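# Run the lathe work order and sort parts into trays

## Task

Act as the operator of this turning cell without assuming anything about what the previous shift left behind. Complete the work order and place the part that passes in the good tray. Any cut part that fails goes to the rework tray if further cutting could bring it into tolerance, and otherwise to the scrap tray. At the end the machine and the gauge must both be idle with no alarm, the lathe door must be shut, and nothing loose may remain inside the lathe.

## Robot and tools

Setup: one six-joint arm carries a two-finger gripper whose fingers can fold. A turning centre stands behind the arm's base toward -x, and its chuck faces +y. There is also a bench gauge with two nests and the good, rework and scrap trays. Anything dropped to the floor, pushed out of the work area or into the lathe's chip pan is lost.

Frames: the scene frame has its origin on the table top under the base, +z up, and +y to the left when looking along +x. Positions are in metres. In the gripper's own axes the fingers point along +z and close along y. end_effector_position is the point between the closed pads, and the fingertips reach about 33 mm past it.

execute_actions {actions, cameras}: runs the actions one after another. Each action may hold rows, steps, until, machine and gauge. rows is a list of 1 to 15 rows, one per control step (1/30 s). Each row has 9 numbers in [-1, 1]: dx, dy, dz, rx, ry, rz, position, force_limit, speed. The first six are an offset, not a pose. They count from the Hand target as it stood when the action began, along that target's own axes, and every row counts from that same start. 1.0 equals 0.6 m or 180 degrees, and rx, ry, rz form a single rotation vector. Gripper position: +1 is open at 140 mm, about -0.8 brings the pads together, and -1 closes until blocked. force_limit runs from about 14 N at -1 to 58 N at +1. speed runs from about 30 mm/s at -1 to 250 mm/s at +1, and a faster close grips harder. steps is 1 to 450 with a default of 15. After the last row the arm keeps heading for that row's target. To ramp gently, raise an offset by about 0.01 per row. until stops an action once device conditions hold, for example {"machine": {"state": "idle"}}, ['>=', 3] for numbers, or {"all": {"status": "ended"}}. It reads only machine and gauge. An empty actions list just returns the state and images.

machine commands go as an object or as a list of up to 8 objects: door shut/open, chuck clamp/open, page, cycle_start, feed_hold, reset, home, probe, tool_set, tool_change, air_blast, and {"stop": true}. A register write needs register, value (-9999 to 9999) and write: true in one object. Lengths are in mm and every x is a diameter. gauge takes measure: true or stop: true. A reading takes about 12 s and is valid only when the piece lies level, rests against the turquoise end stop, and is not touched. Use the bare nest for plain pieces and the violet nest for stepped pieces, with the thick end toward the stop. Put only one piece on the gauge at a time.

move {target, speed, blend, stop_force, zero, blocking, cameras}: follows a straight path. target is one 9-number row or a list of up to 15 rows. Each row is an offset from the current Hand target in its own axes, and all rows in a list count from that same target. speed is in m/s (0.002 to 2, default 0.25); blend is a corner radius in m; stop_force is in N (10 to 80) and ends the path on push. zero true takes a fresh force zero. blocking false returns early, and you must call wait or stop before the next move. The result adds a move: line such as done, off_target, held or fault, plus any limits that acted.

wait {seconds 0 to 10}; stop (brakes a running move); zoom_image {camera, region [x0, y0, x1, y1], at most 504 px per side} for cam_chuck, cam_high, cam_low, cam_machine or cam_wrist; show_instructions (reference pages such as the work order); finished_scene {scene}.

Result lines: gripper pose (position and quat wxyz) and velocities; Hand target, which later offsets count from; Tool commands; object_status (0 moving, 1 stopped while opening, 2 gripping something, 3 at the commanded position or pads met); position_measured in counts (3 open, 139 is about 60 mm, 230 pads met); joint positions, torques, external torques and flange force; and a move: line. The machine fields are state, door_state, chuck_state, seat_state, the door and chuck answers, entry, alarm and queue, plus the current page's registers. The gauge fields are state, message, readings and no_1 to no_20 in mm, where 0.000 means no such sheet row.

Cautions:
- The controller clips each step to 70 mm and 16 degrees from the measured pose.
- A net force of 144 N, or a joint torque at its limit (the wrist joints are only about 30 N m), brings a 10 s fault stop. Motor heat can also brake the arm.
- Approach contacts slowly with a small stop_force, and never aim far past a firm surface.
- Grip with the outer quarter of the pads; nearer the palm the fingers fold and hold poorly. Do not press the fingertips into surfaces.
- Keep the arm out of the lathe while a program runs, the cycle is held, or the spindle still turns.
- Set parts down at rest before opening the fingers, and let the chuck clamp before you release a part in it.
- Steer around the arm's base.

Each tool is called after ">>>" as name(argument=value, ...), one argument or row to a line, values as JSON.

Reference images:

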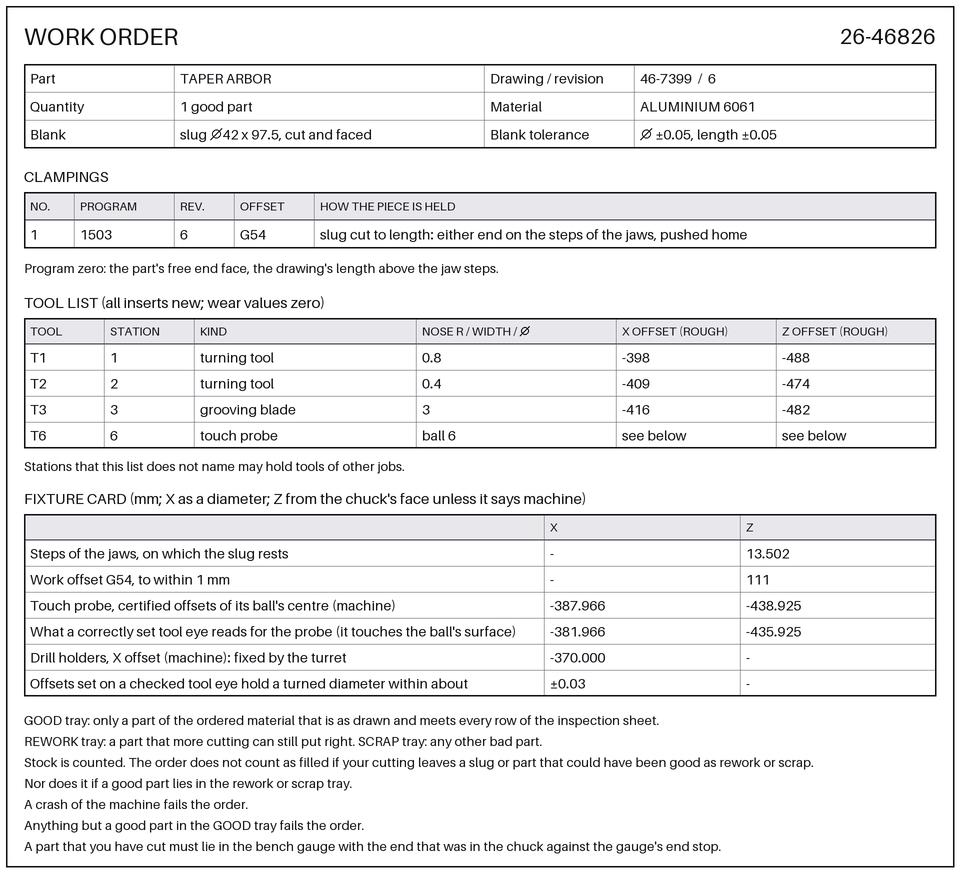

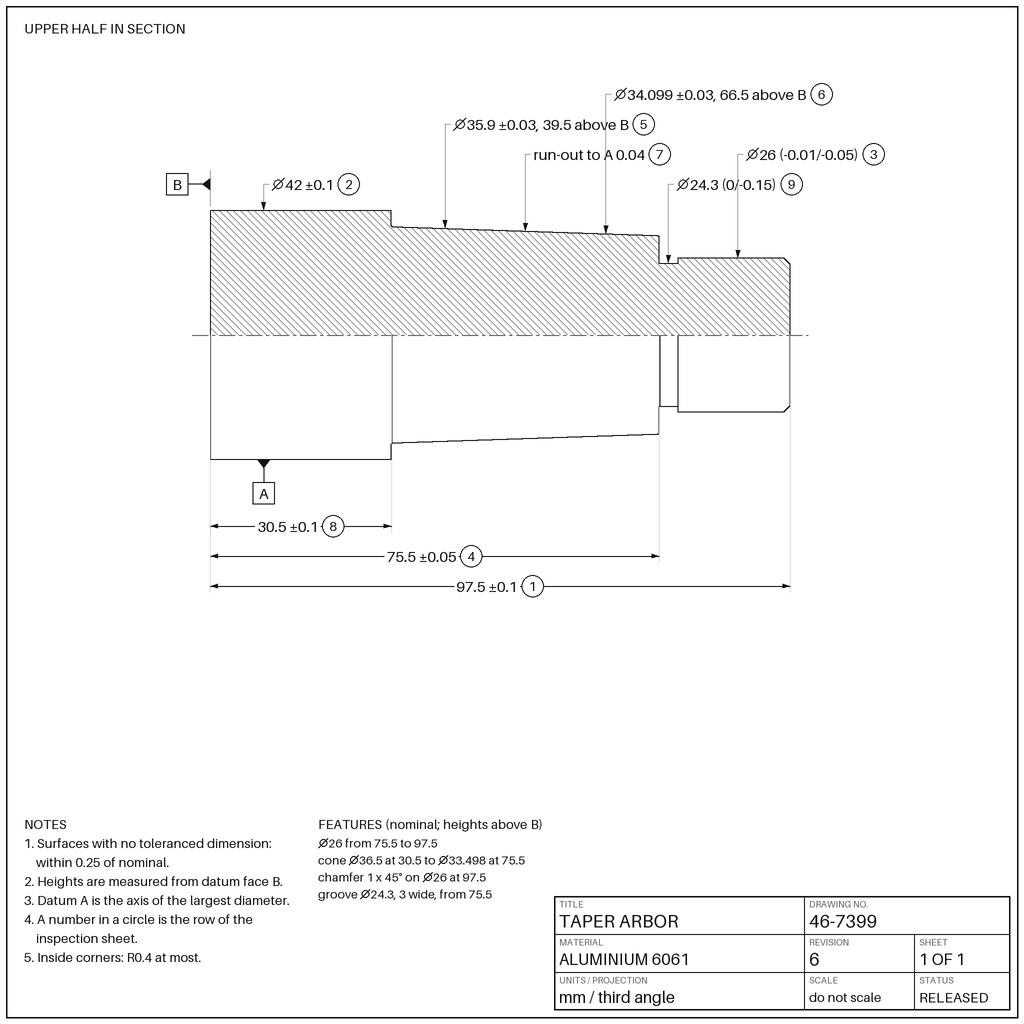

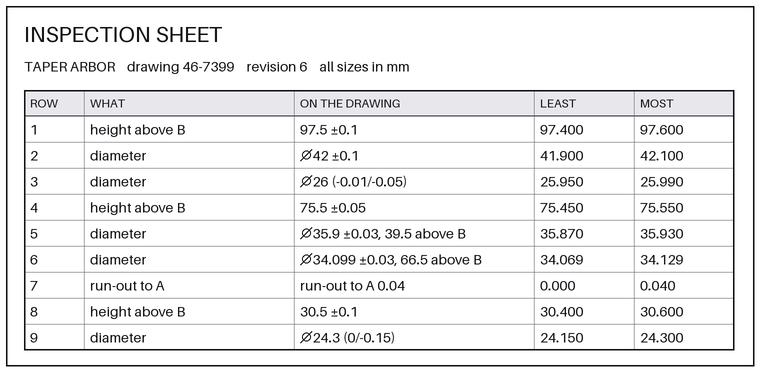

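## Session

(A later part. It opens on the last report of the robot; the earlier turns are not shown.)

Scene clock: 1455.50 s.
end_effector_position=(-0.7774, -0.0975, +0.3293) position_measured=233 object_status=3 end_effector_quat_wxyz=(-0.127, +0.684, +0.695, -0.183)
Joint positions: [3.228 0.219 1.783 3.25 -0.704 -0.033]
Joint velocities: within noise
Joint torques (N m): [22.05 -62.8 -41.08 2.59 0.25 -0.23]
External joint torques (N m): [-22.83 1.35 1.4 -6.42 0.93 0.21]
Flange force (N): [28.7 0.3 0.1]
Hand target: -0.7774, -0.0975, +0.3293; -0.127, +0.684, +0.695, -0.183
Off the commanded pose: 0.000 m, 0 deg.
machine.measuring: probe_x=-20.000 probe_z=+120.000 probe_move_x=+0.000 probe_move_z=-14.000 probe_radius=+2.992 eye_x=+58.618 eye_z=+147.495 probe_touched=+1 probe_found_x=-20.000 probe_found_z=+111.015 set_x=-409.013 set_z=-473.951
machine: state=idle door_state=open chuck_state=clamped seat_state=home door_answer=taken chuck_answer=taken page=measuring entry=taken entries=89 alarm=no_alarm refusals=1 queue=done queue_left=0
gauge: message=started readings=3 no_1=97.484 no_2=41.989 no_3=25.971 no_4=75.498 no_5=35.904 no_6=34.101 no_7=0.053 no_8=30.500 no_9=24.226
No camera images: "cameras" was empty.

>>> execute_actions(
  actions=[
    {"rows":[[0,-0.00005,0.00016,0,0,0,-1,-0.05,0]],"steps":20},
  ],
  cameras=[],
)

Scene clock: 1458.57 s.
end_effector_position=(-0.7775, -0.0975, +0.3293) position_measured=233 object_status=3 end_effector_quat_wxyz=(-0.127, +0.684, +0.695, -0.183)
Joint positions: [3.228 0.219 1.783 3.25 -0.704 -0.033]
Joint velocities: within noise
Joint torques (N m): [21.37 -60.55 -41 2.6 0.56 -0.24]
External joint torques (N m): [-22.28 -0.96 1.2 -6.45 0.63 0.21]
Flange force (N): [27.8 2.0 -3.3]
Hand target: -0.7775, -0.0975, +0.3293; -0.127, +0.684, +0.695, -0.183
Off the commanded pose: 0.000 m, 0 deg.
machine.measuring: probe_x=-20.000 probe_z=+120.000 probe_move_x=+0.000 probe_move_z=-14.000 probe_radius=+2.992 eye_x=+58.618 eye_z=+147.495 probe_touched=+1 probe_found_x=-20.000 probe_found_z=+111.015 set_x=-409.013 set_z=-473.951
machine: state=idle door_state=open chuck_state=clamped seat_state=home door_answer=taken chuck_answer=taken page=measuring entry=taken entries=89 alarm=no_alarm refusals=1 queue=done queue_left=0
gauge: message=started readings=3 no_1=97.484 no_2=41.989 no_3=25.971 no_4=75.498 no_5=35.904 no_6=34.101 no_7=0.053 no_8=30.500 no_9=24.226
No camera images: "cameras" was empty.

>>> execute_actions(
  actions=[
    {"rows":[[0,0,0.00003,0,0,0,-1,-0.05,0]],"steps":15},
    {"machine":{"chuck":"open"},"steps":90,"until":{"machine":{"chuck_state":"open"}}},
  ],
  cameras=["cam_chuck"],
)

Scene clock: 1463.40 s.
end_effector_position=(-0.7775, -0.0975, +0.3293) position_measured=233 object_status=3 end_effector_quat_wxyz=(-0.127, +0.684, +0.695, -0.183)
Joint positions: [3.228 0.219 1.783 3.25 -0.704 -0.033]
Joint velocities: within noise
Joint torques (N m): [21.07 -59.19 -40.74 2.4 0.97 -0.12]
External joint torques (N m): [-21.77 -2.45 0.85 -6.24 0.23 0.09]
External joint torques at the end of the 1st action: [-23.24 -1.71 0.24 -6.47 0.79 0.19]
Flange force (N): [27.5 2.4 -5.7]
Flange force at the end of the 1st action (N): [29.2 0.8 -4.3]
Hand target: -0.7775, -0.0975, +0.3293; -0.127, +0.684, +0.695, -0.183
Off the commanded pose: 0.000 m, 0 deg.
machine.measuring: probe_x=-20.000 probe_z=+120.000 probe_move_x=+0.000 probe_move_z=-14.000 probe_radius=+2.992 eye_x=+58.618 eye_z=+147.495 probe_touched=+1 probe_found_x=-20.000 probe_found_z=+111.015 set_x=-409.013 set_z=-473.951
machine: state=idle door_state=open chuck_state=open seat_state=home door_answer=taken chuck_answer=taken page=measuring entry=taken entries=89 alarm=no_alarm refusals=1 queue=running queue_left=0
gauge: message=started readings=3 no_1=97.484 no_2=41.989 no_3=25.971 no_4=75.498 no_5=35.904 no_6=34.101 no_7=0.053 no_8=30.500 no_9=24.226
Images, in order (width x height): cam_chuck 896x504.

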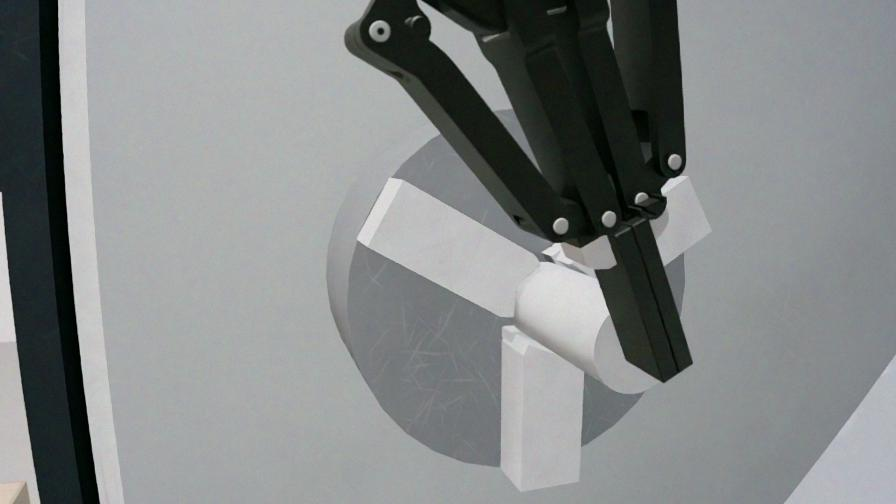

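>>> execute_actions(
  actions=[
    {"machine":{"chuck":"clamp"},"steps":90,"until":{"machine":{"chuck_state":"clamped"}}},
    {"steps":10},
  ],
  cameras=[],
)

Scene clock: 1466.87 s.
end_effector_position=(-0.7775, -0.0975, +0.3292) position_measured=233 object_status=3 end_effector_quat_wxyz=(-0.127, +0.684, +0.695, -0.183)
Joint positions: [3.228 0.219 1.783 3.25 -0.704 -0.033]
Joint velocities: within noise
Joint torques (N m): [20.52 -60.65 -40.14 2.08 0.44 -0.18]
External joint torques (N m): [-21.43 -0.91 0.35 -5.93 0.76 0.16]
External joint torques at the end of the 1st action: [-21.66 -2.68 -0.39 -5.93 1.02 0.23]
Flange force (N): [26.9 0.4 -3.0]
Flange force at the end of the 1st action (N): [27.1 0.9 -5.0]
Hand target: -0.7775, -0.0975, +0.3293; -0.127, +0.684, +0.695, -0.183
Tool commands: gripper/position=-1.0 gripper/force_limit=-0.05 gripper/speed=+0.0
Off the commanded pose: 0.000 m, 0 deg.
machine.measuring: probe_x=-20.000 probe_z=+120.000 probe_move_x=+0.000 probe_move_z=-14.000 probe_radius=+2.992 eye_x=+58.618 eye_z=+147.495 probe_touched=+1 probe_found_x=-20.000 probe_found_z=+111.015 set_x=-409.013 set_z=-473.951
machine: state=idle door_state=open chuck_state=clamped seat_state=home door_answer=taken chuck_answer=taken page=measuring entry=taken entries=89 alarm=no_alarm refusals=1 queue=running queue_left=0
gauge: message=started readings=3 no_1=97.484 no_2=41.989 no_3=25.971 no_4=75.498 no_5=35.904 no_6=34.101 no_7=0.053 no_8=30.500 no_9=24.226
No camera images: "cameras" was empty.

>>> move(
  target=[
    [0.0498,0,-0.0041,0,0,0,-1,-0.05,0],
    [0.0363,0,-0.1695,0,0.01,0,-1,-0.05,0],
    [0.0993,0.3173,-0.3452,0,0.0278,0,-1,-0.05,0],
    [0.292,0.7182,-0.5145,0,0.0278,0,-1,-0.05,0],
  ],
  speed=[0.05,0.15,0.35,0.35],
  blend=[0.01,0.04,0.06,0],
  cameras=[],
)

>>> execute_actions(
  actions=[
    {"machine":[{"door":"shut"},{"register":"probe_x","value":20,"write":true},{"probe":true},{"register":"probe_x","value":-20,"write":true}],"steps":450,"until":{"machine":{"queue":["!=","running"]}}},
  ],
  cameras=[],
)

>>> execute_actions(
  actions=[
    {"machine":[{"probe":true}],"steps":450,"until":{"machine":{"queue":["!=","running"]}}},
  ],
  cameras=[],
)

Scene clock: 1483.80 s.
end_effector_position=(-0.2620, +0.1012, +0.4094) position_measured=233 object_status=3 end_effector_quat_wxyz=(-0.158, +0.691, +0.689, -0.153)
Joint positions: [2.268 -0.699 2.304 3.498 -1.281 -0.965]
Joint velocities: within noise
Joint torques (N m): [0.88 27.33 -41.77 -3.2 0.51 -0.11]
External joint torques (N m): [-1.2 -1.89 -1.44 0.03 0.22 0.09]
Flange force (N): [0.0 0.0 0.0]
Hand target: -0.2620, +0.1012, +0.4094; -0.158, +0.691, +0.689, -0.153
Off the commanded pose: 0.000 m, 0 deg.
machine.measuring: probe_x=-20.000 probe_z=+120.000 probe_move_x=+0.000 probe_move_z=-14.000 probe_radius=+2.992 eye_x=+58.618 eye_z=+147.495 probe_touched=+1 probe_found_x=-20.000 probe_found_z=+111.015 set_x=-409.013 set_z=-473.951
machine: state=idle door_state=open chuck_state=clamped seat_state=home door_answer=taken chuck_answer=taken page=measuring entry=taken entries=89 alarm=no_alarm refusals=1 queue=done queue_left=0
gauge: message=started readings=3 no_1=97.484 no_2=41.989 no_3=25.971 no_4=75.498 no_5=35.904 no_6=34.101 no_7=0.053 no_8=30.500 no_9=24.226
move: done
No camera images: "cameras" was empty.

Scene clock: 1492.20 s.
end_effector_position=(-0.2620, +0.1012, +0.4095) position_measured=233 object_status=3 end_effector_quat_wxyz=(-0.158, +0.691, +0.689, -0.153)
Joint positions: [2.268 -0.699 2.304 3.498 -1.281 -0.965]
Joint velocities: within noise
Joint torques (N m): [0.72 27.53 -41.68 -3.08 0.38 -0.22]
External joint torques (N m): [-1.18 -2.11 -1.7 -0.1 0.36 0.19]
Flange force (N): [0.0 0.0 0.0]
Hand target: -0.2620, +0.1012, +0.4094; -0.158, +0.691, +0.689, -0.153
Tool commands: gripper/position=-1.0 gripper/force_limit=-0.05 gripper/speed=+0.0
Off the commanded pose: 0.000 m, 0 deg.
machine.measuring: probe_x=-20.000 probe_z=+120.000 probe_move_x=+0.000 probe_move_z=-14.000 probe_radius=+2.992 eye_x=+58.618 eye_z=+147.495 probe_touched=+1 probe_found_x=+20.000 probe_found_z=+110.982 set_x=-409.013 set_z=-473.951
machine: state=idle door_state=shut chuck_state=clamped seat_state=home door_answer=taken chuck_answer=taken page=measuring entry=taken entries=92 alarm=no_alarm refusals=1 queue=done queue_left=0
gauge: message=started readings=3 no_1=97.484 no_2=41.989 no_3=25.971 no_4=75.498 no_5=35.904 no_6=34.101 no_7=0.053 no_8=30.500 no_9=24.226
No camera images: "cameras" was empty.

Scene clock: 1497.97 s.
end_effector_position=(-0.2620, +0.1012, +0.4095) position_measured=233 object_status=3 end_effector_quat_wxyz=(-0.158, +0.691, +0.689, -0.153)
Joint positions: [2.268 -0.699 2.304 3.498 -1.281 -0.965]
Joint velocities: within noise
Joint torques (N m): [0.81 27.24 -41.71 -3.13 0.49 -0.18]
External joint torques (N m): [-1.21 -1.75 -1.46 -0.03 0.24 0.16]
Flange force (N): [0.0 0.0 0.0]
Hand target: -0.2620, +0.1012, +0.4094; -0.158, +0.691, +0.689, -0.153
Tool commands: gripper/position=-1.0 gripper/force_limit=-0.05 gripper/speed=+0.0
Off the commanded pose: 0.000 m, 0 deg.
machine.measuring: probe_x=-20.000 probe_z=+120.000 probe_move_x=+0.000 probe_move_z=-14.000 probe_radius=+2.992 eye_x=+58.618 eye_z=+147.495 probe_touched=+1 probe_found_x=-20.000 probe_found_z=+110.981 set_x=-409.013 set_z=-473.951
machine: state=idle door_state=shut chuck_state=clamped seat_state=home door_answer=taken chuck_answer=taken page=measuring entry=taken entries=93 alarm=no_alarm refusals=1 queue=done queue_left=0
gauge: message=started readings=3 no_1=97.484 no_2=41.989 no_3=25.971 no_4=75.498 no_5=35.904 no_6=34.101 no_7=0.053 no_8=30.500 no_9=24.226
No camera images: "cameras" was empty.

>>> execute_actions(
  actions=[
    {"machine":[{"register":"probe_move_z","value":0,"write":true},{"register":"probe_move_x","value":-14,"write":true},{"register":"probe_x","value":40,"write":true},{"register":"probe_z","value":102,"write":true},{"probe":true}],"steps":450,"until":{"machine":{"queue":["!=","running"]}}},
  ],
  cameras=[],
)

>>> execute_actions(
  actions=[
    {"machine":[{"register":"probe_move_x","value":14,"write":true},{"register":"probe_x","value":-40,"write":true},{"probe":true}],"steps":450,"until":{"machine":{"queue":["!=","running"]}}},
  ],
  cameras=[],
)

Scene clock: 1530.90 s.
end_effector_position=(-0.2620, +0.1012, +0.4095) position_measured=233 object_status=3 end_effector_quat_wxyz=(-0.158, +0.691, +0.689, -0.153)
Joint positions: [2.268 -0.699 2.304 3.498 -1.281 -0.965]
Joint velocities: within noise
Joint torques (N m): [0.41 27.55 -41.79 -3.01 0.5 -0.14]
External joint torques (N m): [-0.83 -2.1 -1.58 -0.17 0.25 0.12]
Flange force (N): [0.0 0.0 0.0]
Hand target: -0.2620, +0.1012, +0.4094; -0.158, +0.691, +0.689, -0.153
Tool commands: gripper/position=-1.0 gripper/force_limit=-0.05 gripper/speed=+0.0
Off the commanded pose: 0.000 m, 0 deg.
machine.measuring: probe_x=+40.000 probe_z=+102.000 probe_move_x=-14.000 probe_move_z=+0.000 probe_radius=+2.992 eye_x=+58.618 eye_z=+147.495 probe_touched=+1 probe_found_x=+25.955 probe_found_z=+102.000 set_x=-409.013 set_z=-473.951
machine: state=idle door_state=shut chuck_state=clamped seat_state=home door_answer=taken chuck_answer=taken page=measuring entry=taken entries=98 alarm=no_alarm refusals=1 queue=done queue_left=0
gauge: message=started readings=3 no_1=97.484 no_2=41.989 no_3=25.971 no_4=75.498 no_5=35.904 no_6=34.101 no_7=0.053 no_8=30.500 no_9=24.226
No camera images: "cameras" was empty.

Scene clock: 1534.70 s.
end_effector_position=(-0.2620, +0.1012, +0.4094) position_measured=233 object_status=3 end_effector_quat_wxyz=(-0.158, +0.691, +0.689, -0.153)
Joint positions: [2.268 -0.699 2.304 3.498 -1.281 -0.965]
Joint velocities: within noise
Joint torques (N m): [0.57 28.07 -41.58 -3.14 0.63 -0.16]
External joint torques (N m): [-0.88 -2.64 -1.67 -0.03 0.1 0.13]
Flange force (N): [0.0 0.0 0.0]
Hand target: -0.2620, +0.1012, +0.4094; -0.158, +0.691, +0.689, -0.153
Tool commands: gripper/position=-1.0 gripper/force_limit=-0.05 gripper/speed=+0.0
Off the commanded pose: 0.000 m, 0 deg.
machine.measuring: probe_x=-40.000 probe_z=+102.000 probe_move_x=+14.000 probe_move_z=+0.000 probe_radius=+2.992 eye_x=+58.618 eye_z=+147.495 probe_touched=+0 probe_found_x=+0.000 probe_found_z=+0.000 set_x=-409.013 set_z=-473.951
machine: state=alarm door_state=shut chuck_state=clamped seat_state=home door_answer=taken chuck_answer=taken page=measuring entry=taken entries=101 alarm=probe_obstructed refusals=1 queue=dropped queue_left=0
gauge: message=started readings=3 no_1=97.484 no_2=41.989 no_3=25.971 no_4=75.498 no_5=35.904 no_6=34.101 no_7=0.053 no_8=30.500 no_9=24.226
No camera images: "cameras" was empty.

>>> execute_actions(
  actions=[
    {"machine":[{"reset":true},{"home":true}],"steps":450,"until":{"machine":{"queue":["!=","running"]}}},
  ],
  cameras=["cam_chuck"],
)

Scene clock: 1585.97 s.
end_effector_position=(-0.2620, +0.1012, +0.4094) position_measured=233 object_status=3 end_effector_quat_wxyz=(-0.158, +0.691, +0.689, -0.153)
Joint positions: [2.268 -0.699 2.304 3.498 -1.281 -0.965]
Joint velocities: within noise
Joint torques (N m): [0.63 27.78 -41.69 -3 0.54 -0.09]
External joint torques (N m): [-1.04 -2.4 -1.63 -0.18 0.19 0.07]
Flange force (N): [0.0 0.0 0.0]
Hand target: -0.2620, +0.1012, +0.4094; -0.158, +0.691, +0.689, -0.153
Tool commands: gripper/position=-1.0 gripper/force_limit=-0.05 gripper/speed=+0.0
Off the commanded pose: 0.000 m, 0 deg.
machine.measuring: probe_x=-40.000 probe_z=+102.000 probe_move_x=+14.000 probe_move_z=+0.000 probe_radius=+2.992 eye_x=+58.618 eye_z=+147.495 probe_touched=+0 probe_found_x=+0.000 probe_found_z=+0.000 set_x=-409.013 set_z=-473.951
machine: state=idle door_state=shut chuck_state=clamped seat_state=home door_answer=taken chuck_answer=taken page=measuring entry=taken entries=103 alarm=no_alarm refusals=1 queue=done queue_left=0
gauge: message=started readings=3 no_1=97.484 no_2=41.989 no_3=25.971 no_4=75.498 no_5=35.904 no_6=34.101 no_7=0.053 no_8=30.500 no_9=24.226
Images, in order (width x height): cam_chuck 896x504.

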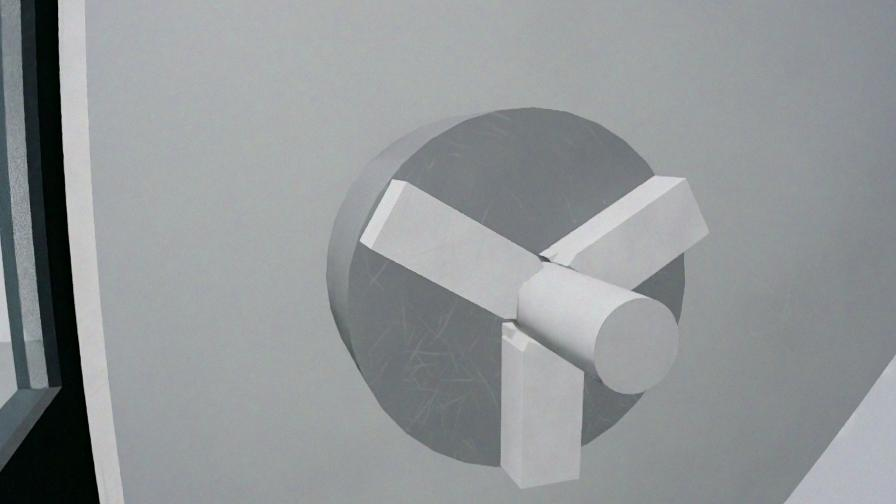

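>>> execute_actions(
  actions=[
    {"machine":[{"register":"g54_z","value":111.0,"write":true},{"register":"t2_x_wear","value":0.024,"write":true},{"page":"work_offsets"}],"steps":90,"until":{"machine":{"queue":["!=","running"]}}},
    {"machine":{"page":"tools"},"steps":5},
  ],
  cameras=[],
)

Scene clock: 1599.70 s.
end_effector_position=(-0.2620, +0.1012, +0.4094) position_measured=233 object_status=3 end_effector_quat_wxyz=(-0.158, +0.691, +0.689, -0.153)
Joint positions: [2.268 -0.699 2.304 3.498 -1.281 -0.965]
Joint velocities: within noise
Joint torques (N m): [0.39 27.58 -41.51 -3.11 0.57 -0.15]
External joint torques (N m): [-0.93 -2.08 -1.57 -0.06 0.15 0.13]
External joint torques at the end of the 1st action: [-1.3 -2.31 -1.64 -0.08 0.11 0.1]
Flange force (N): [0.0 0.0 0.0]
Flange force at the end of the 1st action (N): [0.0 0.0 0.0]
Hand target: -0.2620, +0.1012, +0.4094; -0.158, +0.691, +0.689, -0.153
Tool commands: gripper/position=-1.0 gripper/force_limit=-0.05 gripper/speed=+0.0
Off the commanded pose: 0.000 m, 0 deg.
machine.tools: t1_x=-397.682 t1_x_wear=+0.000 t1_z=-487.969 t1_z_wear=+0.000 t1_radius=+0.800 t1_station=+3.000 t2_x=-409.008 t2_x_wear=+0.024 t2_z=-473.951 t2_z_wear=+0.000 t2_radius=+0.400 t2_station=+2.000 t3_x=-415.686 t3_x_wear=+0.000 t3_z=-482.382 t3_z_wear=+0.000 t3_radius=+0.000 t3_station=+1.000 t4_x=-370.000 t4_x_wear=+0.000 t4_z=-420.626 t4_z_wear=+0.000 t4_radius=+0.000 t4_station=+4.000 t5_x=-392.688 t5_x_wear=+0.000 t5_z=-428.603 t5_z_wear=+0.000 t5_radius=+0.400 t5_station=+5.000 t6_x=-387.966 t6_x_wear=+0.000 t6_z=-438.925 t6_z_wear=+0.000 t6_radius=+3.000 t6_station=+6.000
machine: state=idle door_state=shut chuck_state=clamped seat_state=home door_answer=taken chuck_answer=taken page=tools entry=taken entries=105 alarm=no_alarm refusals=1 queue=done queue_left=0
gauge: message=started readings=3 no_1=97.484 no_2=41.989 no_3=25.971 no_4=75.498 no_5=35.904 no_6=34.101 no_7=0.053 no_8=30.500 no_9=24.226
No camera images: "cameras" was empty.

>>> execute_actions(
  actions=[
    {"machine":{"cycle_start":true,"page":"program"},"steps":450,"until":{"machine":{"state":"done"}}},
  ],
  cameras=[],
)

>>> wait(
  seconds=10,
  cameras=[],
)

Scene clock: 1620.37 s.
end_effector_position=(-0.2620, +0.1012, +0.4094) position_measured=233 object_status=3 end_effector_quat_wxyz=(-0.158, +0.691, +0.689, -0.153)
Joint positions: [2.268 -0.699 2.304 3.498 -1.281 -0.965]
Joint velocities: within noise
Joint torques (N m): [-0.01 28.09 -41.55 -3.07 0.59 -0.18]
External joint torques (N m): [-0.42 -2.64 -1.63 -0.1 0.15 0.16]
Flange force (N): [0.0 0.0 0.0]
Hand target: -0.2620, +0.1012, +0.4094; -0.158, +0.691, +0.689, -0.153
Tool commands: gripper/position=-1.0 gripper/force_limit=-0.05 gripper/speed=+0.0
Off the commanded pose: 0.000 m, 0 deg.
machine.program: program=+1503 tool_call=+6 tool_in_place=+1 program_revision=+6 program_offset=+54 load_peak=+0 stored1_number=+4690 stored1_revision=+5 stored2_number=+1503 stored2_revision=+6 stored3_number=+3254 stored3_revision=+4 stored4_number=+0 stored4_revision=+0 cycles=+2
machine: state=running door_state=shut chuck_state=clamped seat_state=home door_answer=taken chuck_answer=taken page=program entry=taken entries=106 alarm=no_alarm refusals=1 queue=running queue_left=0
gauge: message=started readings=3 no_1=97.484 no_2=41.989 no_3=25.971 no_4=75.498 no_5=35.904 no_6=34.101 no_7=0.053 no_8=30.500 no_9=24.226
No camera images: "cameras" was empty.

Scene clock: 1630.37 s.
end_effector_position=(-0.2620, +0.1012, +0.4094) position_measured=233 object_status=3 end_effector_quat_wxyz=(-0.158, +0.691, +0.689, -0.153)
Joint positions: [2.268 -0.699 2.304 3.498 -1.281 -0.965]
Joint velocities: within noise
Joint torques (N m): [0.57 27.48 -41.91 -3.11 0.6 -0.1]
External joint torques (N m): [-1.08 -1.99 -1.41 -0.07 0.14 0.08]
Flange force (N): [0.0 0.0 0.0]
Hand target: -0.2620, +0.1012, +0.4094; -0.158, +0.691, +0.689, -0.153
Tool commands: gripper/position=-1.0 gripper/force_limit=-0.05 gripper/speed=+0.0
Off the commanded pose: 0.000 m, 0 deg.
machine.program: program=+1503 tool_call=+6 tool_in_place=+1 program_revision=+6 program_offset=+54 load_peak=+0 stored1_number=+4690 stored1_revision=+5 stored2_number=+1503 stored2_revision=+6 stored3_number=+3254 stored3_revision=+4 stored4_number=+0 stored4_revision=+0 cycles=+2
machine: state=running door_state=shut chuck_state=clamped seat_state=home door_answer=taken chuck_answer=taken page=program entry=taken entries=106 alarm=no_alarm refusals=1 queue=running queue_left=0
gauge: message=started readings=3 no_1=97.484 no_2=41.989 no_3=25.971 no_4=75.498 no_5=35.904 no_6=34.101 no_7=0.053 no_8=30.500 no_9=24.226
wait: 10.00 s
No camera images: "cameras" was empty.

>>> wait(
  seconds=10,
  cameras=[],
)

>>> wait(
  seconds=10,
  cameras=[],
)

>>> wait(
  seconds=10,
  cameras=[],
)

>>> wait(
  seconds=10,
  cameras=[],
)

>>> execute_actions(
  actions=[
    {"steps":450,"until":{"machine":{"state":["!=","running"]}}},
  ],
  cameras=[],
)

Scene clock: 1644.47 s.
end_effector_position=(-0.2620, +0.1012, +0.4094) position_measured=233 object_status=3 end_effector_quat_wxyz=(-0.158, +0.691, +0.689, -0.153)
Joint positions: [2.268 -0.699 2.304 3.498 -1.281 -0.965]
Joint velocities: within noise
Joint torques (N m): [0.64 27.71 -41.9 -3.1 0.54 -0.2]
External joint torques (N m): [-1.19 -2.21 -1.48 -0.08 0.2 0.18]
Flange force (N): [0.0 0.0 0.0]
Hand target: -0.2620, +0.1012, +0.4094; -0.158, +0.691, +0.689, -0.153
Tool commands: gripper/position=-1.0 gripper/force_limit=-0.05 gripper/speed=+0.0
Off the commanded pose: 0.000 m, 0 deg.
machine.program: program=+1503 tool_call=+6 tool_in_place=+1 program_revision=+6 program_offset=+54 load_peak=+0 stored1_number=+4690 stored1_revision=+5 stored2_number=+1503 stored2_revision=+6 stored3_number=+3254 stored3_revision=+4 stored4_number=+0 stored4_revision=+0 cycles=+2
machine: state=running door_state=shut chuck_state=clamped seat_state=home door_answer=taken chuck_answer=taken page=program entry=taken entries=106 alarm=no_alarm refusals=1 queue=running queue_left=0
gauge: message=started readings=3 no_1=97.484 no_2=41.989 no_3=25.971 no_4=75.498 no_5=35.904 no_6=34.101 no_7=0.053 no_8=30.500 no_9=24.226
wait: 10.00 s
No camera images: "cameras" was empty.

Scene clock: 1654.47 s.
end_effector_position=(-0.2620, +0.1012, +0.4094) position_measured=233 object_status=3 end_effector_quat_wxyz=(-0.158, +0.691, +0.689, -0.153)
Joint positions: [2.268 -0.699 2.304 3.498 -1.281 -0.965]
Joint velocities: within noise
Joint torques (N m): [-0.03 27.74 -41.74 -3.06 0.52 -0.12]
External joint torques (N m): [-0.52 -2.23 -1.48 -0.12 0.21 0.1]
Flange force (N): [0.0 0.0 0.0]
Hand target: -0.2620, +0.1012, +0.4094; -0.158, +0.691, +0.689, -0.153
Tool commands: gripper/position=-1.0 gripper/force_limit=-0.05 gripper/speed=+0.0
Off the commanded pose: 0.000 m, 0 deg.
machine.program: program=+1503 tool_call=+6 tool_in_place=+2 program_revision=+6 program_offset=+54 load_peak=+0 stored1_number=+4690 stored1_revision=+5 stored2_number=+1503 stored2_revision=+6 stored3_number=+3254 stored3_revision=+4 stored4_number=+0 stored4_revision=+0 cycles=+2
machine: state=running door_state=shut chuck_state=clamped seat_state=home door_answer=taken chuck_answer=taken page=program entry=taken entries=106 alarm=no_alarm refusals=1 queue=running queue_left=0
gauge: message=started readings=3 no_1=97.484 no_2=41.989 no_3=25.971 no_4=75.498 no_5=35.904 no_6=34.101 no_7=0.053 no_8=30.500 no_9=24.226
wait: 10.00 s
No camera images: "cameras" was empty.

Scene clock: 1664.47 s.
end_effector_position=(-0.2620, +0.1012, +0.4094) position_measured=233 object_status=3 end_effector_quat_wxyz=(-0.158, +0.691, +0.689, -0.153)
Joint positions: [2.268 -0.699 2.304 3.498 -1.281 -0.965]
Joint velocities: within noise
Joint torques (N m): [0.49 27.52 -41.59 -3.07 0.56 -0.21]
External joint torques (N m): [-0.91 -2.08 -1.67 -0.11 0.17 0.19]
Flange force (N): [0.0 0.0 0.0]
Hand target: -0.2620, +0.1012, +0.4094; -0.158, +0.691, +0.689, -0.153
Tool commands: gripper/position=-1.0 gripper/force_limit=-0.05 gripper/speed=+0.0
Off the commanded pose: 0.000 m, 0 deg.
machine.program: program=+1503 tool_call=+6 tool_in_place=+2 program_revision=+6 program_offset=+54 load_peak=+0 stored1_number=+4690 stored1_revision=+5 stored2_number=+1503 stored2_revision=+6 stored3_number=+3254 stored3_revision=+4 stored4_number=+0 stored4_revision=+0 cycles=+2
machine: state=running door_state=shut chuck_state=clamped seat_state=home door_answer=taken chuck_answer=taken page=program entry=taken entries=106 alarm=no_alarm refusals=1 queue=running queue_left=0
gauge: message=started readings=3 no_1=97.484 no_2=41.989 no_3=25.971 no_4=75.498 no_5=35.904 no_6=34.101 no_7=0.053 no_8=30.500 no_9=24.226
wait: 10.00 s
No camera images: "cameras" was empty.

Scene clock: 1674.47 s.
end_effector_position=(-0.2620, +0.1012, +0.4094) position_measured=233 object_status=3 end_effector_quat_wxyz=(-0.158, +0.691, +0.689, -0.153)
Joint positions: [2.268 -0.699 2.304 3.498 -1.281 -0.965]
Joint velocities: within noise
Joint torques (N m): [-0.28 27.72 -41.89 -3.06 0.65 -0.14]
External joint torques (N m): [-0.15 -2.3 -1.24 -0.1 0.08 0.12]
Flange force (N): [0.0 0.0 0.0]
Hand target: -0.2620, +0.1012, +0.4094; -0.158, +0.691, +0.689, -0.153
Tool commands: gripper/position=-1.0 gripper/force_limit=-0.05 gripper/speed=+0.0
Off the commanded pose: 0.000 m, 0 deg.
machine.program: program=+1503 tool_call=+6 tool_in_place=+2 program_revision=+6 program_offset=+54 load_peak=+0 stored1_number=+4690 stored1_revision=+5 stored2_number=+1503 stored2_revision=+6 stored3_number=+3254 stored3_revision=+4 stored4_number=+0 stored4_revision=+0 cycles=+2
machine: state=running door_state=shut chuck_state=clamped seat_state=home door_answer=taken chuck_answer=taken page=program entry=taken entries=106 alarm=no_alarm refusals=1 queue=running queue_left=0
gauge: message=started readings=3 no_1=97.484 no_2=41.989 no_3=25.971 no_4=75.498 no_5=35.904 no_6=34.101 no_7=0.053 no_8=30.500 no_9=24.226
wait: 10.00 s
No camera images: "cameras" was empty.

Scene clock: 1689.67 s.
end_effector_position=(-0.2620, +0.1012, +0.4094) position_measured=233 object_status=3 end_effector_quat_wxyz=(-0.158, +0.691, +0.689, -0.153)
Joint positions: [2.268 -0.699 2.304 3.498 -1.281 -0.965]
Joint velocities: within noise
Joint torques (N m): [-0.29 27.39 -41.61 -3.08 0.55 -0.05]
External joint torques (N m): [-0.17 -1.95 -1.44 -0.08 0.17 0.03]
Flange force (N): [0.0 0.0 0.0]
Hand target: -0.2620, +0.1012, +0.4094; -0.158, +0.691, +0.689, -0.153
Tool commands: gripper/position=-1.0 gripper/force_limit=-0.05 gripper/speed=+0.0
Off the commanded pose: 0.000 m, 0 deg.
machine.program: program=+1503 tool_call=+6 tool_in_place=+2 program_revision=+6 program_offset=+54 load_peak=+0 stored1_number=+4690 stored1_revision=+5 stored2_number=+1503 stored2_revision=+6 stored3_number=+3254 stored3_revision=+4 stored4_number=+0 stored4_revision=+0 cycles=+2
machine: state=running door_state=shut chuck_state=clamped seat_state=home door_answer=taken chuck_answer=taken page=program entry=taken entries=106 alarm=no_alarm refusals=1 queue=running queue_left=0
gauge: message=started readings=3 no_1=97.484 no_2=41.989 no_3=25.971 no_4=75.498 no_5=35.904 no_6=34.101 no_7=0.053 no_8=30.500 no_9=24.226
No camera images: "cameras" was empty.

>>> execute_actions(
  actions=[
    {"steps":450,"until":{"machine":{"state":["!=","running"]}}},
  ],
  cameras=[],
)

>>> execute_actions(
  actions=[
    {"steps":450,"until":{"machine":{"state":["!=","running"]}}},
  ],
  cameras=[],
)

Scene clock: 1704.13 s.
end_effector_position=(-0.2620, +0.1012, +0.4094) position_measured=233 object_status=3 end_effector_quat_wxyz=(-0.158, +0.691, +0.689, -0.153)
Joint positions: [2.268 -0.699 2.304 3.498 -1.281 -0.965]
Joint velocities: within noise
Joint torques (N m): [0.54 27.47 -41.66 -3.1 0.55 -0.16]
External joint torques (N m): [-0.93 -1.97 -1.5 -0.07 0.18 0.14]
Flange force (N): [0.0 0.0 0.0]
Hand target: -0.2620, +0.1012, +0.4094; -0.158, +0.691, +0.689, -0.153
Tool commands: gripper/position=-1.0 gripper/force_limit=-0.05 gripper/speed=+0.0
Off the commanded pose: 0.000 m, 0 deg.
machine.program: program=+1503 tool_call=+6 tool_in_place=+3 program_revision=+6 program_offset=+54 load_peak=+1 stored1_number=+4690 stored1_revision=+5 stored2_number=+1503 stored2_revision=+6 stored3_number=+3254 stored3_revision=+4 stored4_number=+0 stored4_revision=+0 cycles=+3
machine: state=done door_state=shut chuck_state=clamped seat_state=home door_answer=taken chuck_answer=taken page=program entry=taken entries=106 alarm=no_alarm refusals=1 queue=done queue_left=0
gauge: message=started readings=3 no_1=97.484 no_2=41.989 no_3=25.971 no_4=75.498 no_5=35.904 no_6=34.101 no_7=0.053 no_8=30.500 no_9=24.226
No camera images: "cameras" was empty.

Scene clock: 1704.37 s.
end_effector_position=(-0.2620, +0.1012, +0.4094) position_measured=233 object_status=3 end_effector_quat_wxyz=(-0.158, +0.691, +0.689, -0.153)
Joint positions: [2.268 -0.699 2.304 3.498 -1.281 -0.965]
Joint velocities: within noise
Joint torques (N m): [-0.59 27.38 -41.92 -3.13 0.62 -0.1]
External joint torques (N m): [0.04 -1.84 -1.21 -0.04 0.11 0.08]
Flange force (N): [0.0 0.0 0.0]
Hand target: -0.2620, +0.1012, +0.4094; -0.158, +0.691, +0.689, -0.153
Tool commands: gripper/position=-1.0 gripper/force_limit=-0.05 gripper/speed=+0.0
Off the commanded pose: 0.000 m, 0 deg.
machine.program: program=+1503 tool_call=+6 tool_in_place=+3 program_revision=+6 program_offset=+54 load_peak=+1 stored1_number=+4690 stored1_revision=+5 stored2_number=+1503 stored2_revision=+6 stored3_number=+3254 stored3_revision=+4 stored4_number=+0 stored4_revision=+0 cycles=+3
machine: state=done door_state=shut chuck_state=clamped seat_state=home door_answer=taken chuck_answer=taken page=program entry=taken entries=106 alarm=no_alarm refusals=1 queue=done queue_left=0
gauge: message=started readings=3 no_1=97.484 no_2=41.989 no_3=25.971 no_4=75.498 no_5=35.904 no_6=34.101 no_7=0.053 no_8=30.500 no_9=24.226
No camera images: "cameras" was empty.

>>> execute_actions(
  actions=[
    {"machine":[{"tool_change":true,"page":"measuring"},{"register":"probe_move_x","value":-14,"write":true},{"register":"probe_x","value":40,"write":true},{"register":"probe_z","value":102,"write":true},{"probe":true}],"steps":450,"until":{"machine":{"queue":["!=","running"]}}},
  ],
  cameras=[],
)

Scene clock: 1724.10 s.
end_effector_position=(-0.2620, +0.1012, +0.4094) position_measured=233 object_status=3 end_effector_quat_wxyz=(-0.158, +0.691, +0.689, -0.153)
Joint positions: [2.268 -0.699 2.304 3.498 -1.281 -0.965]
Joint velocities: within noise
Joint torques (N m): [0.53 27.75 -41.76 -2.97 0.61 -0.1]
External joint torques (N m): [-1.11 -2.25 -1.65 -0.22 0.13 0.07]
Flange force (N): [0.0 0.0 0.0]
Hand target: -0.2620, +0.1012, +0.4094; -0.158, +0.691, +0.689, -0.153
Tool commands: gripper/position=-1.0 gripper/force_limit=-0.05 gripper/speed=+0.0
Off the commanded pose: 0.000 m, 0 deg.
machine.measuring: probe_x=+40.000 probe_z=+102.000 probe_move_x=-14.000 probe_move_z=+0.000 probe_radius=+2.992 eye_x=+58.618 eye_z=+147.495 probe_touched=+1 probe_found_x=+25.957 probe_found_z=+102.000 set_x=-409.013 set_z=-473.951
machine: state=done door_state=shut chuck_state=clamped seat_state=home door_answer=taken chuck_answer=taken page=measuring entry=taken entries=111 alarm=no_alarm refusals=1 queue=done queue_left=0
gauge: message=started readings=3 no_1=97.484 no_2=41.989 no_3=25.971 no_4=75.498 no_5=35.904 no_6=34.101 no_7=0.053 no_8=30.500 no_9=24.226
No camera images: "cameras" was empty.

>>> execute_actions(
  actions=[
    {"machine":{"home":true},"steps":300,"until":{"machine":{"state":["!=","busy"]}}},
    {"machine":{"door":"open"},"steps":150,"until":{"machine":{"door_state":"open"}}},
    {"rows":[[0,0,0,0,0,0,0.0,-0.05,-1]],"steps":60},
  ],
  cameras=[],
)

Scene clock: 1747.67 s.
end_effector_position=(-0.2620, +0.1012, +0.4094) position_measured=129 object_status=0 end_effector_quat_wxyz=(-0.158, +0.691, +0.689, -0.153)
Joint positions: [2.268 -0.699 2.304 3.498 -1.281 -0.965]
Joint velocities: within noise
Joint torques (N m): [-0.04 27.53 -41.68 -3.1 0.57 -0.1]
External joint torques (N m): [-0.37 -2.11 -1.72 -0.09 0.16 0.08]
External joint torques at the end of the 1st action: [-0.94 -1.86 -1.33 -0.1 0.1 0.12]
External joint torques at the end of the 2nd action: [-1.26 -2.1 -1.26 -0.13 0.15 0.15]
Flange force (N): [0.0 0.0 0.0]
Flange force at the end of the 1st action (N): [0.0 0.0 0.0]
Flange force at the end of the 2nd action (N): [0.0 0.0 0.0]
Hand target: -0.2620, +0.1012, +0.4094; -0.158, +0.691, +0.689, -0.153
Off the commanded pose: 0.000 m, 0 deg.
machine.measuring: probe_x=+40.000 probe_z=+102.000 probe_move_x=-14.000 probe_move_z=+0.000 probe_radius=+2.992 eye_x=+58.618 eye_z=+147.495 probe_touched=+1 probe_found_x=+25.957 probe_found_z=+102.000 set_x=-409.013 set_z=-473.951
machine: state=done door_state=open chuck_state=clamped seat_state=home door_answer=taken chuck_answer=taken page=measuring entry=taken entries=112 alarm=no_alarm refusals=1 queue=done queue_left=0
gauge: message=started readings=3 no_1=97.484 no_2=41.989 no_3=25.971 no_4=75.498 no_5=35.904 no_6=34.101 no_7=0.053 no_8=30.500 no_9=24.226
No camera images: "cameras" was empty.

>>> move(
  target=[
    [-0.2073,-0.3998,0.1518,0,0,0,0.0,-0.05,-1],
    [-0.4472,-0.7177,0.3022,0,0,0,0.0,-0.05,-1],
    [-0.4472,-0.7177,0.5022,0,0,0,0.0,-0.05,-1],
  ],
  speed=[0.3,0.25,0.12],
  blend=[0.06,0.03,0],
  cameras=["cam_chuck"],
)

Scene clock: 1763.00 s.
end_effector_position=(-0.7813, -0.1643, +0.3204) position_measured=129 object_status=3 end_effector_quat_wxyz=(-0.158, +0.691, +0.689, -0.153)
Joint positions: [3.373 0.254 1.752 3.022 -0.712 0.273]
Joint velocities: within noise
Joint torques (N m): [-0.55 -60.79 -38.58 -4.14 0.99 -0.16]
External joint torques (N m): [-0.44 -4.71 -1.59 -0.07 0.15 0.14]
Flange force (N): [1.3 1.5 -5.8]
Hand target: -0.7814, -0.1643, +0.3206; -0.158, +0.691, +0.689, -0.153
Off the commanded pose: 0.000 m, 0 deg.
machine.measuring: probe_x=+40.000 probe_z=+102.000 probe_move_x=-14.000 probe_move_z=+0.000 probe_radius=+2.992 eye_x=+58.618 eye_z=+147.495 probe_touched=+1 probe_found_x=+25.957 probe_found_z=+102.000 set_x=-409.013 set_z=-473.951
machine: state=done door_state=open chuck_state=clamped seat_state=home door_answer=taken chuck_answer=taken page=measuring entry=taken entries=112 alarm=no_alarm refusals=1 queue=done queue_left=0
gauge: message=started readings=3 no_1=97.484 no_2=41.989 no_3=25.971 no_4=75.498 no_5=35.904 no_6=34.101 no_7=0.053 no_8=30.500 no_9=24.226
move: done
Images, in order (width x height): cam_chuck 896x504.

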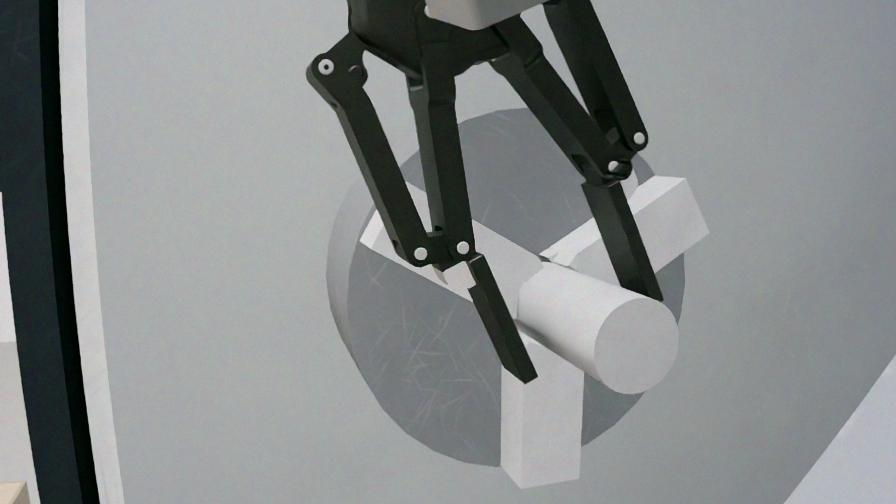

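>>> execute_actions(
  actions=[
    {"rows":[[0,-0.0005,-0.0006,0,0,0,0.0,-0.05,-1],[0,-0.001,-0.0012,0,0,0,0.0,-0.05,-1]],"steps":20},
    {"rows":[[0,0,0,0,0,0,-1,-0.05,-1]],"steps":75},
  ],
  cameras=[],
)

Scene clock: 1770.10 s.
end_effector_position=(-0.7817, -0.1643, +0.3215) position_measured=168 object_status=2 end_effector_quat_wxyz=(-0.158, +0.691, +0.689, -0.153)
Joint positions: [3.373 0.254 1.75 3.022 -0.714 0.272]
Joint velocities: within noise
Joint torques (N m): [-1.84 -53.92 -37.35 -4.72 1.98 -0.32]
External joint torques (N m): [1.04 -11.49 -2.65 0.53 -0.85 0.3]
External joint torques at the end of the 1st action: [-1.67 -4.56 -1.51 -0.11 0.14 0.1]
Flange force (N): [1.0 5.3 -16.0]
Flange force at the end of the 1st action (N): [3.1 1.2 -5.5]
Hand target: -0.7817, -0.1643, +0.3215; -0.158, +0.691, +0.689, -0.153
Off the commanded pose: 0.000 m, 0 deg.
machine.measuring: probe_x=+40.000 probe_z=+102.000 probe_move_x=-14.000 probe_move_z=+0.000 probe_radius=+2.992 eye_x=+58.618 eye_z=+147.495 probe_touched=+1 probe_found_x=+25.957 probe_found_z=+102.000 set_x=-409.013 set_z=-473.951
machine: state=done door_state=open chuck_state=clamped seat_state=home door_answer=taken chuck_answer=taken page=measuring entry=taken entries=112 alarm=no_alarm refusals=1 queue=done queue_left=0
gauge: message=started readings=3 no_1=97.484 no_2=41.989 no_3=25.971 no_4=75.498 no_5=35.904 no_6=34.101 no_7=0.053 no_8=30.500 no_9=24.226
No camera images: "cameras" was empty.

>>> execute_actions(
  actions=[
    {"rows":[[0,0,-0.0001,0,0,0,-1,-0.05,-1],[0,0.00002,-0.0002,0,0,0,-1,-0.05,-1]],"steps":20},
    {"machine":{"chuck":"open"},"steps":90,"until":{"machine":{"chuck_state":"open"}}},
  ],
  cameras=[],
)

>>> move(
  target=[
    [0.1,0,0,0,0,0,-1,-0.05,-1],
    [0.1,0,-0.2,0,0,0,-1,-0.05,-1],
    [0.24,0.24,-0.35,0,0,0,-1,-0.05,-1],
  ],
  speed=[0.06,0.25,0.3],
  blend=[0.008,0.05,0],
  cameras=["cam_chuck"],
)

Scene clock: 1775.50 s.
end_effector_position=(-0.7816, -0.1643, +0.3216) position_measured=168 object_status=2 end_effector_quat_wxyz=(-0.158, +0.691, +0.689, -0.153)
Joint positions: [3.373 0.253 1.75 3.022 -0.714 0.272]
Joint velocities: within noise
Joint torques (N m): [-0.3 -63.56 -41.04 -4.26 1.46 -0.16]
External joint torques (N m): [-0.6 -2.03 0.89 0.05 -0.31 0.14]
External joint torques at the end of the 1st action: [0.9 -4.85 -1.5 0.51 0.27 0.37]
Flange force (N): [1.7 3.5 -2.7]
Flange force at the end of the 1st action (N): [-0.5 2.3 -6.0]
Hand target: -0.7816, -0.1643, +0.3216; -0.158, +0.691, +0.689, -0.153
Off the commanded pose: 0.000 m, 0 deg.
machine.measuring: probe_x=+40.000 probe_z=+102.000 probe_move_x=-14.000 probe_move_z=+0.000 probe_radius=+2.992 eye_x=+58.618 eye_z=+147.495 probe_touched=+1 probe_found_x=+25.957 probe_found_z=+102.000 set_x=-409.013 set_z=-473.951
machine: state=idle door_state=open chuck_state=open seat_state=home door_answer=taken chuck_answer=taken page=measuring entry=taken entries=112 alarm=no_alarm refusals=1 queue=running queue_left=0
gauge: message=started readings=3 no_1=97.484 no_2=41.989 no_3=25.971 no_4=75.498 no_5=35.904 no_6=34.101 no_7=0.053 no_8=30.500 no_9=24.226
No camera images: "cameras" was empty.

Scene clock: 1778.00 s.
end_effector_position=(-0.5608, -0.0220, +0.4502) position_measured=168 object_status=2 end_effector_quat_wxyz=(-0.158, +0.691, +0.689, -0.153)
Joint positions: [3.14 -0.202 1.975 3.166 -0.935 -0.045]
Joint velocities: within noise
Joint torques (N m): [0.42 -18.52 -43.78 -4.28 1.58 -0.14]
External joint torques (N m): [-0.96 -2.09 1.01 -0.01 -0.39 0.12]
Flange force (N): [2.2 4.7 -2.1]
Hand target: -0.5608, -0.0220, +0.4503; -0.158, +0.691, +0.689, -0.153
Off the commanded pose: 0.000 m, 0 deg.
machine.measuring: probe_x=+40.000 probe_z=+102.000 probe_move_x=-14.000 probe_move_z=+0.000 probe_radius=+2.992 eye_x=+58.618 eye_z=+147.495 probe_touched=+1 probe_found_x=+25.957 probe_found_z=+102.000 set_x=-409.013 set_z=-473.951
machine: state=idle door_state=open chuck_state=open seat_state=open door_answer=taken chuck_answer=taken page=measuring entry=taken entries=112 alarm=no_alarm refusals=1 queue=done queue_left=0
gauge: message=started readings=3 no_1=97.484 no_2=41.989 no_3=25.971 no_4=75.498 no_5=35.904 no_6=34.101 no_7=0.053 no_8=30.500 no_9=24.226
move: done
Images, in order (width x height): cam_chuck 896x504.

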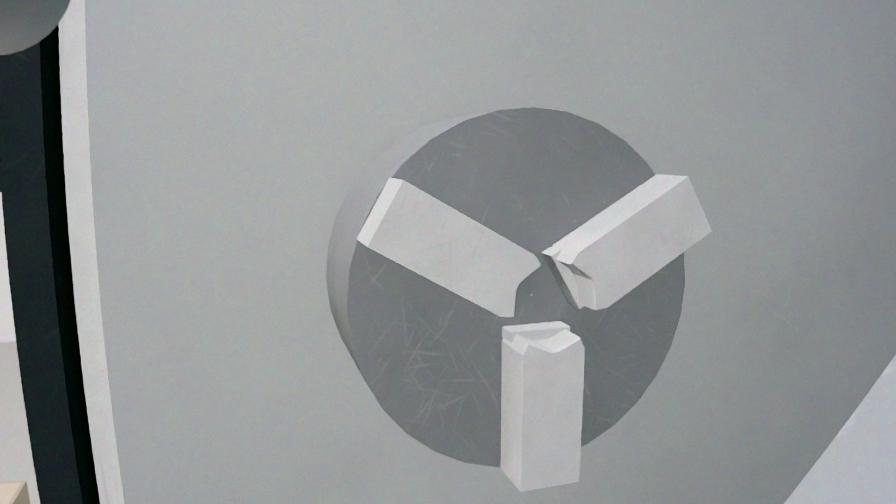

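>>> move(
  target=[
    [0.149,0.2676,-0.1008,0,0,0,-1,-0.05,-1],
    [0.6733,0.5176,-0.224,-0.0008,0.1185,0.2512,-1,-0.05,-1],
    [0.7766,0.9691,-0.4367,-0.0015,0.2133,0.4522,-1,-0.05,-1],
  ],
  speed=0.35,
  blend=[0.06,0.1,0],
  cameras=[],
)

>>> move(
  target=[
    [0.4683,0.1793,-0.0463,0,0.0903,0.191,-1,-0.05,-1],
    [0.7862,0.545,-0.0887,-0.0617,0.123,0.358,-1,-0.05,-1],
    [0.9625,0.7285,0.1618,-0.1078,0.116,0.5116,-1,-0.05,-1],
  ],
  speed=0.35,
  blend=[0.08,0.06,0],
  cameras=["cam_wrist"],
)

Scene clock: 1788.97 s.
end_effector_position=(+0.0789, +0.4411, +0.4400) position_measured=168 object_status=2 end_effector_quat_wxyz=(-0.220, +0.976, -0.002, +0.001)
Joint positions: [1.267 -0.399 2.123 3.296 -1.009 -0.395]
Joint velocities: within noise
Joint torques (N m): [0.45 -0.28 -44.02 -3.72 1.45 -0.12]
External joint torques (N m): [-0.58 -1.22 1.2 -0.17 -0.34 0.1]
Flange force (N): [0.4 4.2 -1.0]
Hand target: +0.0789, +0.4412, +0.4400; -0.220, +0.976, -0.002, +0.001
Off the commanded pose: 0.000 m, 0 deg.
machine.measuring: probe_x=+40.000 probe_z=+102.000 probe_move_x=-14.000 probe_move_z=+0.000 probe_radius=+2.992 eye_x=+58.618 eye_z=+147.495 probe_touched=+1 probe_found_x=+25.957 probe_found_z=+102.000 set_x=-409.013 set_z=-473.951
machine: state=idle door_state=open chuck_state=open seat_state=open door_answer=taken chuck_answer=taken page=measuring entry=taken entries=112 alarm=no_alarm refusals=1 queue=done queue_left=0
gauge: message=started readings=3 no_1=97.484 no_2=41.989 no_3=25.971 no_4=75.498 no_5=35.904 no_6=34.101 no_7=0.053 no_8=30.500 no_9=24.226
move: done
No camera images: "cameras" was empty.

Scene clock: 1791.90 s.
end_effector_position=(+0.6550, +0.0852, +0.1652) position_measured=168 object_status=2 end_effector_quat_wxyz=(+0.000, +0.682, -0.732, +0.001)
Joint positions: [0.123 0.341 1.869 3.125 -0.921 0.166]
Joint velocities: within noise
Joint torques (N m): [2.29 -66.88 -34.38 -3.4 -0.15 -0.17]
External joint torques (N m): [-0.92 -2.94 0.45 -0.11 0.14 0.17]
Flange force (N): [2.2 4.7 -2.4]
Hand target: +0.6550, +0.0853, +0.1652; +0.000, +0.682, -0.732, +0.001
Off the commanded pose: 0.000 m, 0 deg.
machine.measuring: probe_x=+40.000 probe_z=+102.000 probe_move_x=-14.000 probe_move_z=+0.000 probe_radius=+2.992 eye_x=+58.618 eye_z=+147.495 probe_touched=+1 probe_found_x=+25.957 probe_found_z=+102.000 set_x=-409.013 set_z=-473.951
machine: state=idle door_state=open chuck_state=open seat_state=open door_answer=taken chuck_answer=taken page=measuring entry=taken entries=112 alarm=no_alarm refusals=1 queue=done queue_left=0
gauge: message=started readings=3 no_1=97.484 no_2=41.989 no_3=25.971 no_4=75.498 no_5=35.904 no_6=34.101 no_7=0.053 no_8=30.500 no_9=24.226
move: done
camera_calibration:
cam_wrist: T_world_to_cam=[[-0.997947, 0.0635519, -0.00795497, 0.661953], [0.0572198, 0.940455, 0.335066, -0.167846], [0.0287754, 0.333923, -0.942161, 0.248744], [0, 0, 0, 1]] pos_world=[0.663041, 0.0327223, 0.295862]
Images, in order (width x height): cam_wrist 896x504.

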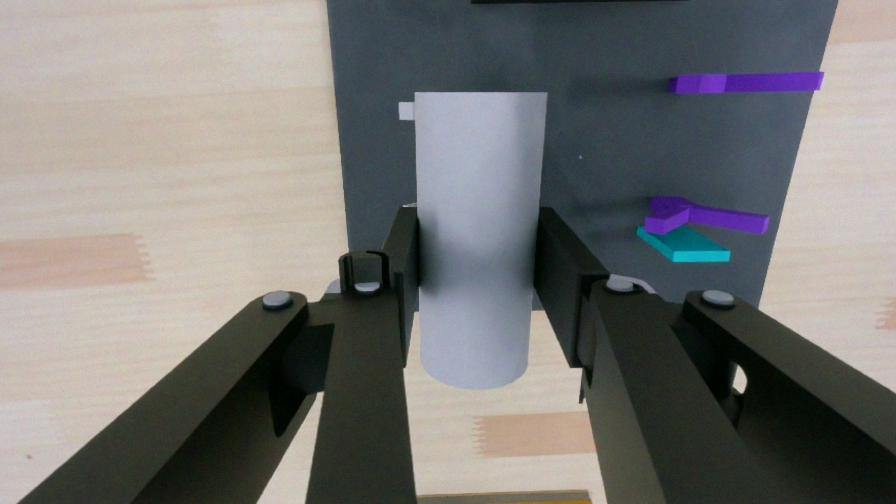

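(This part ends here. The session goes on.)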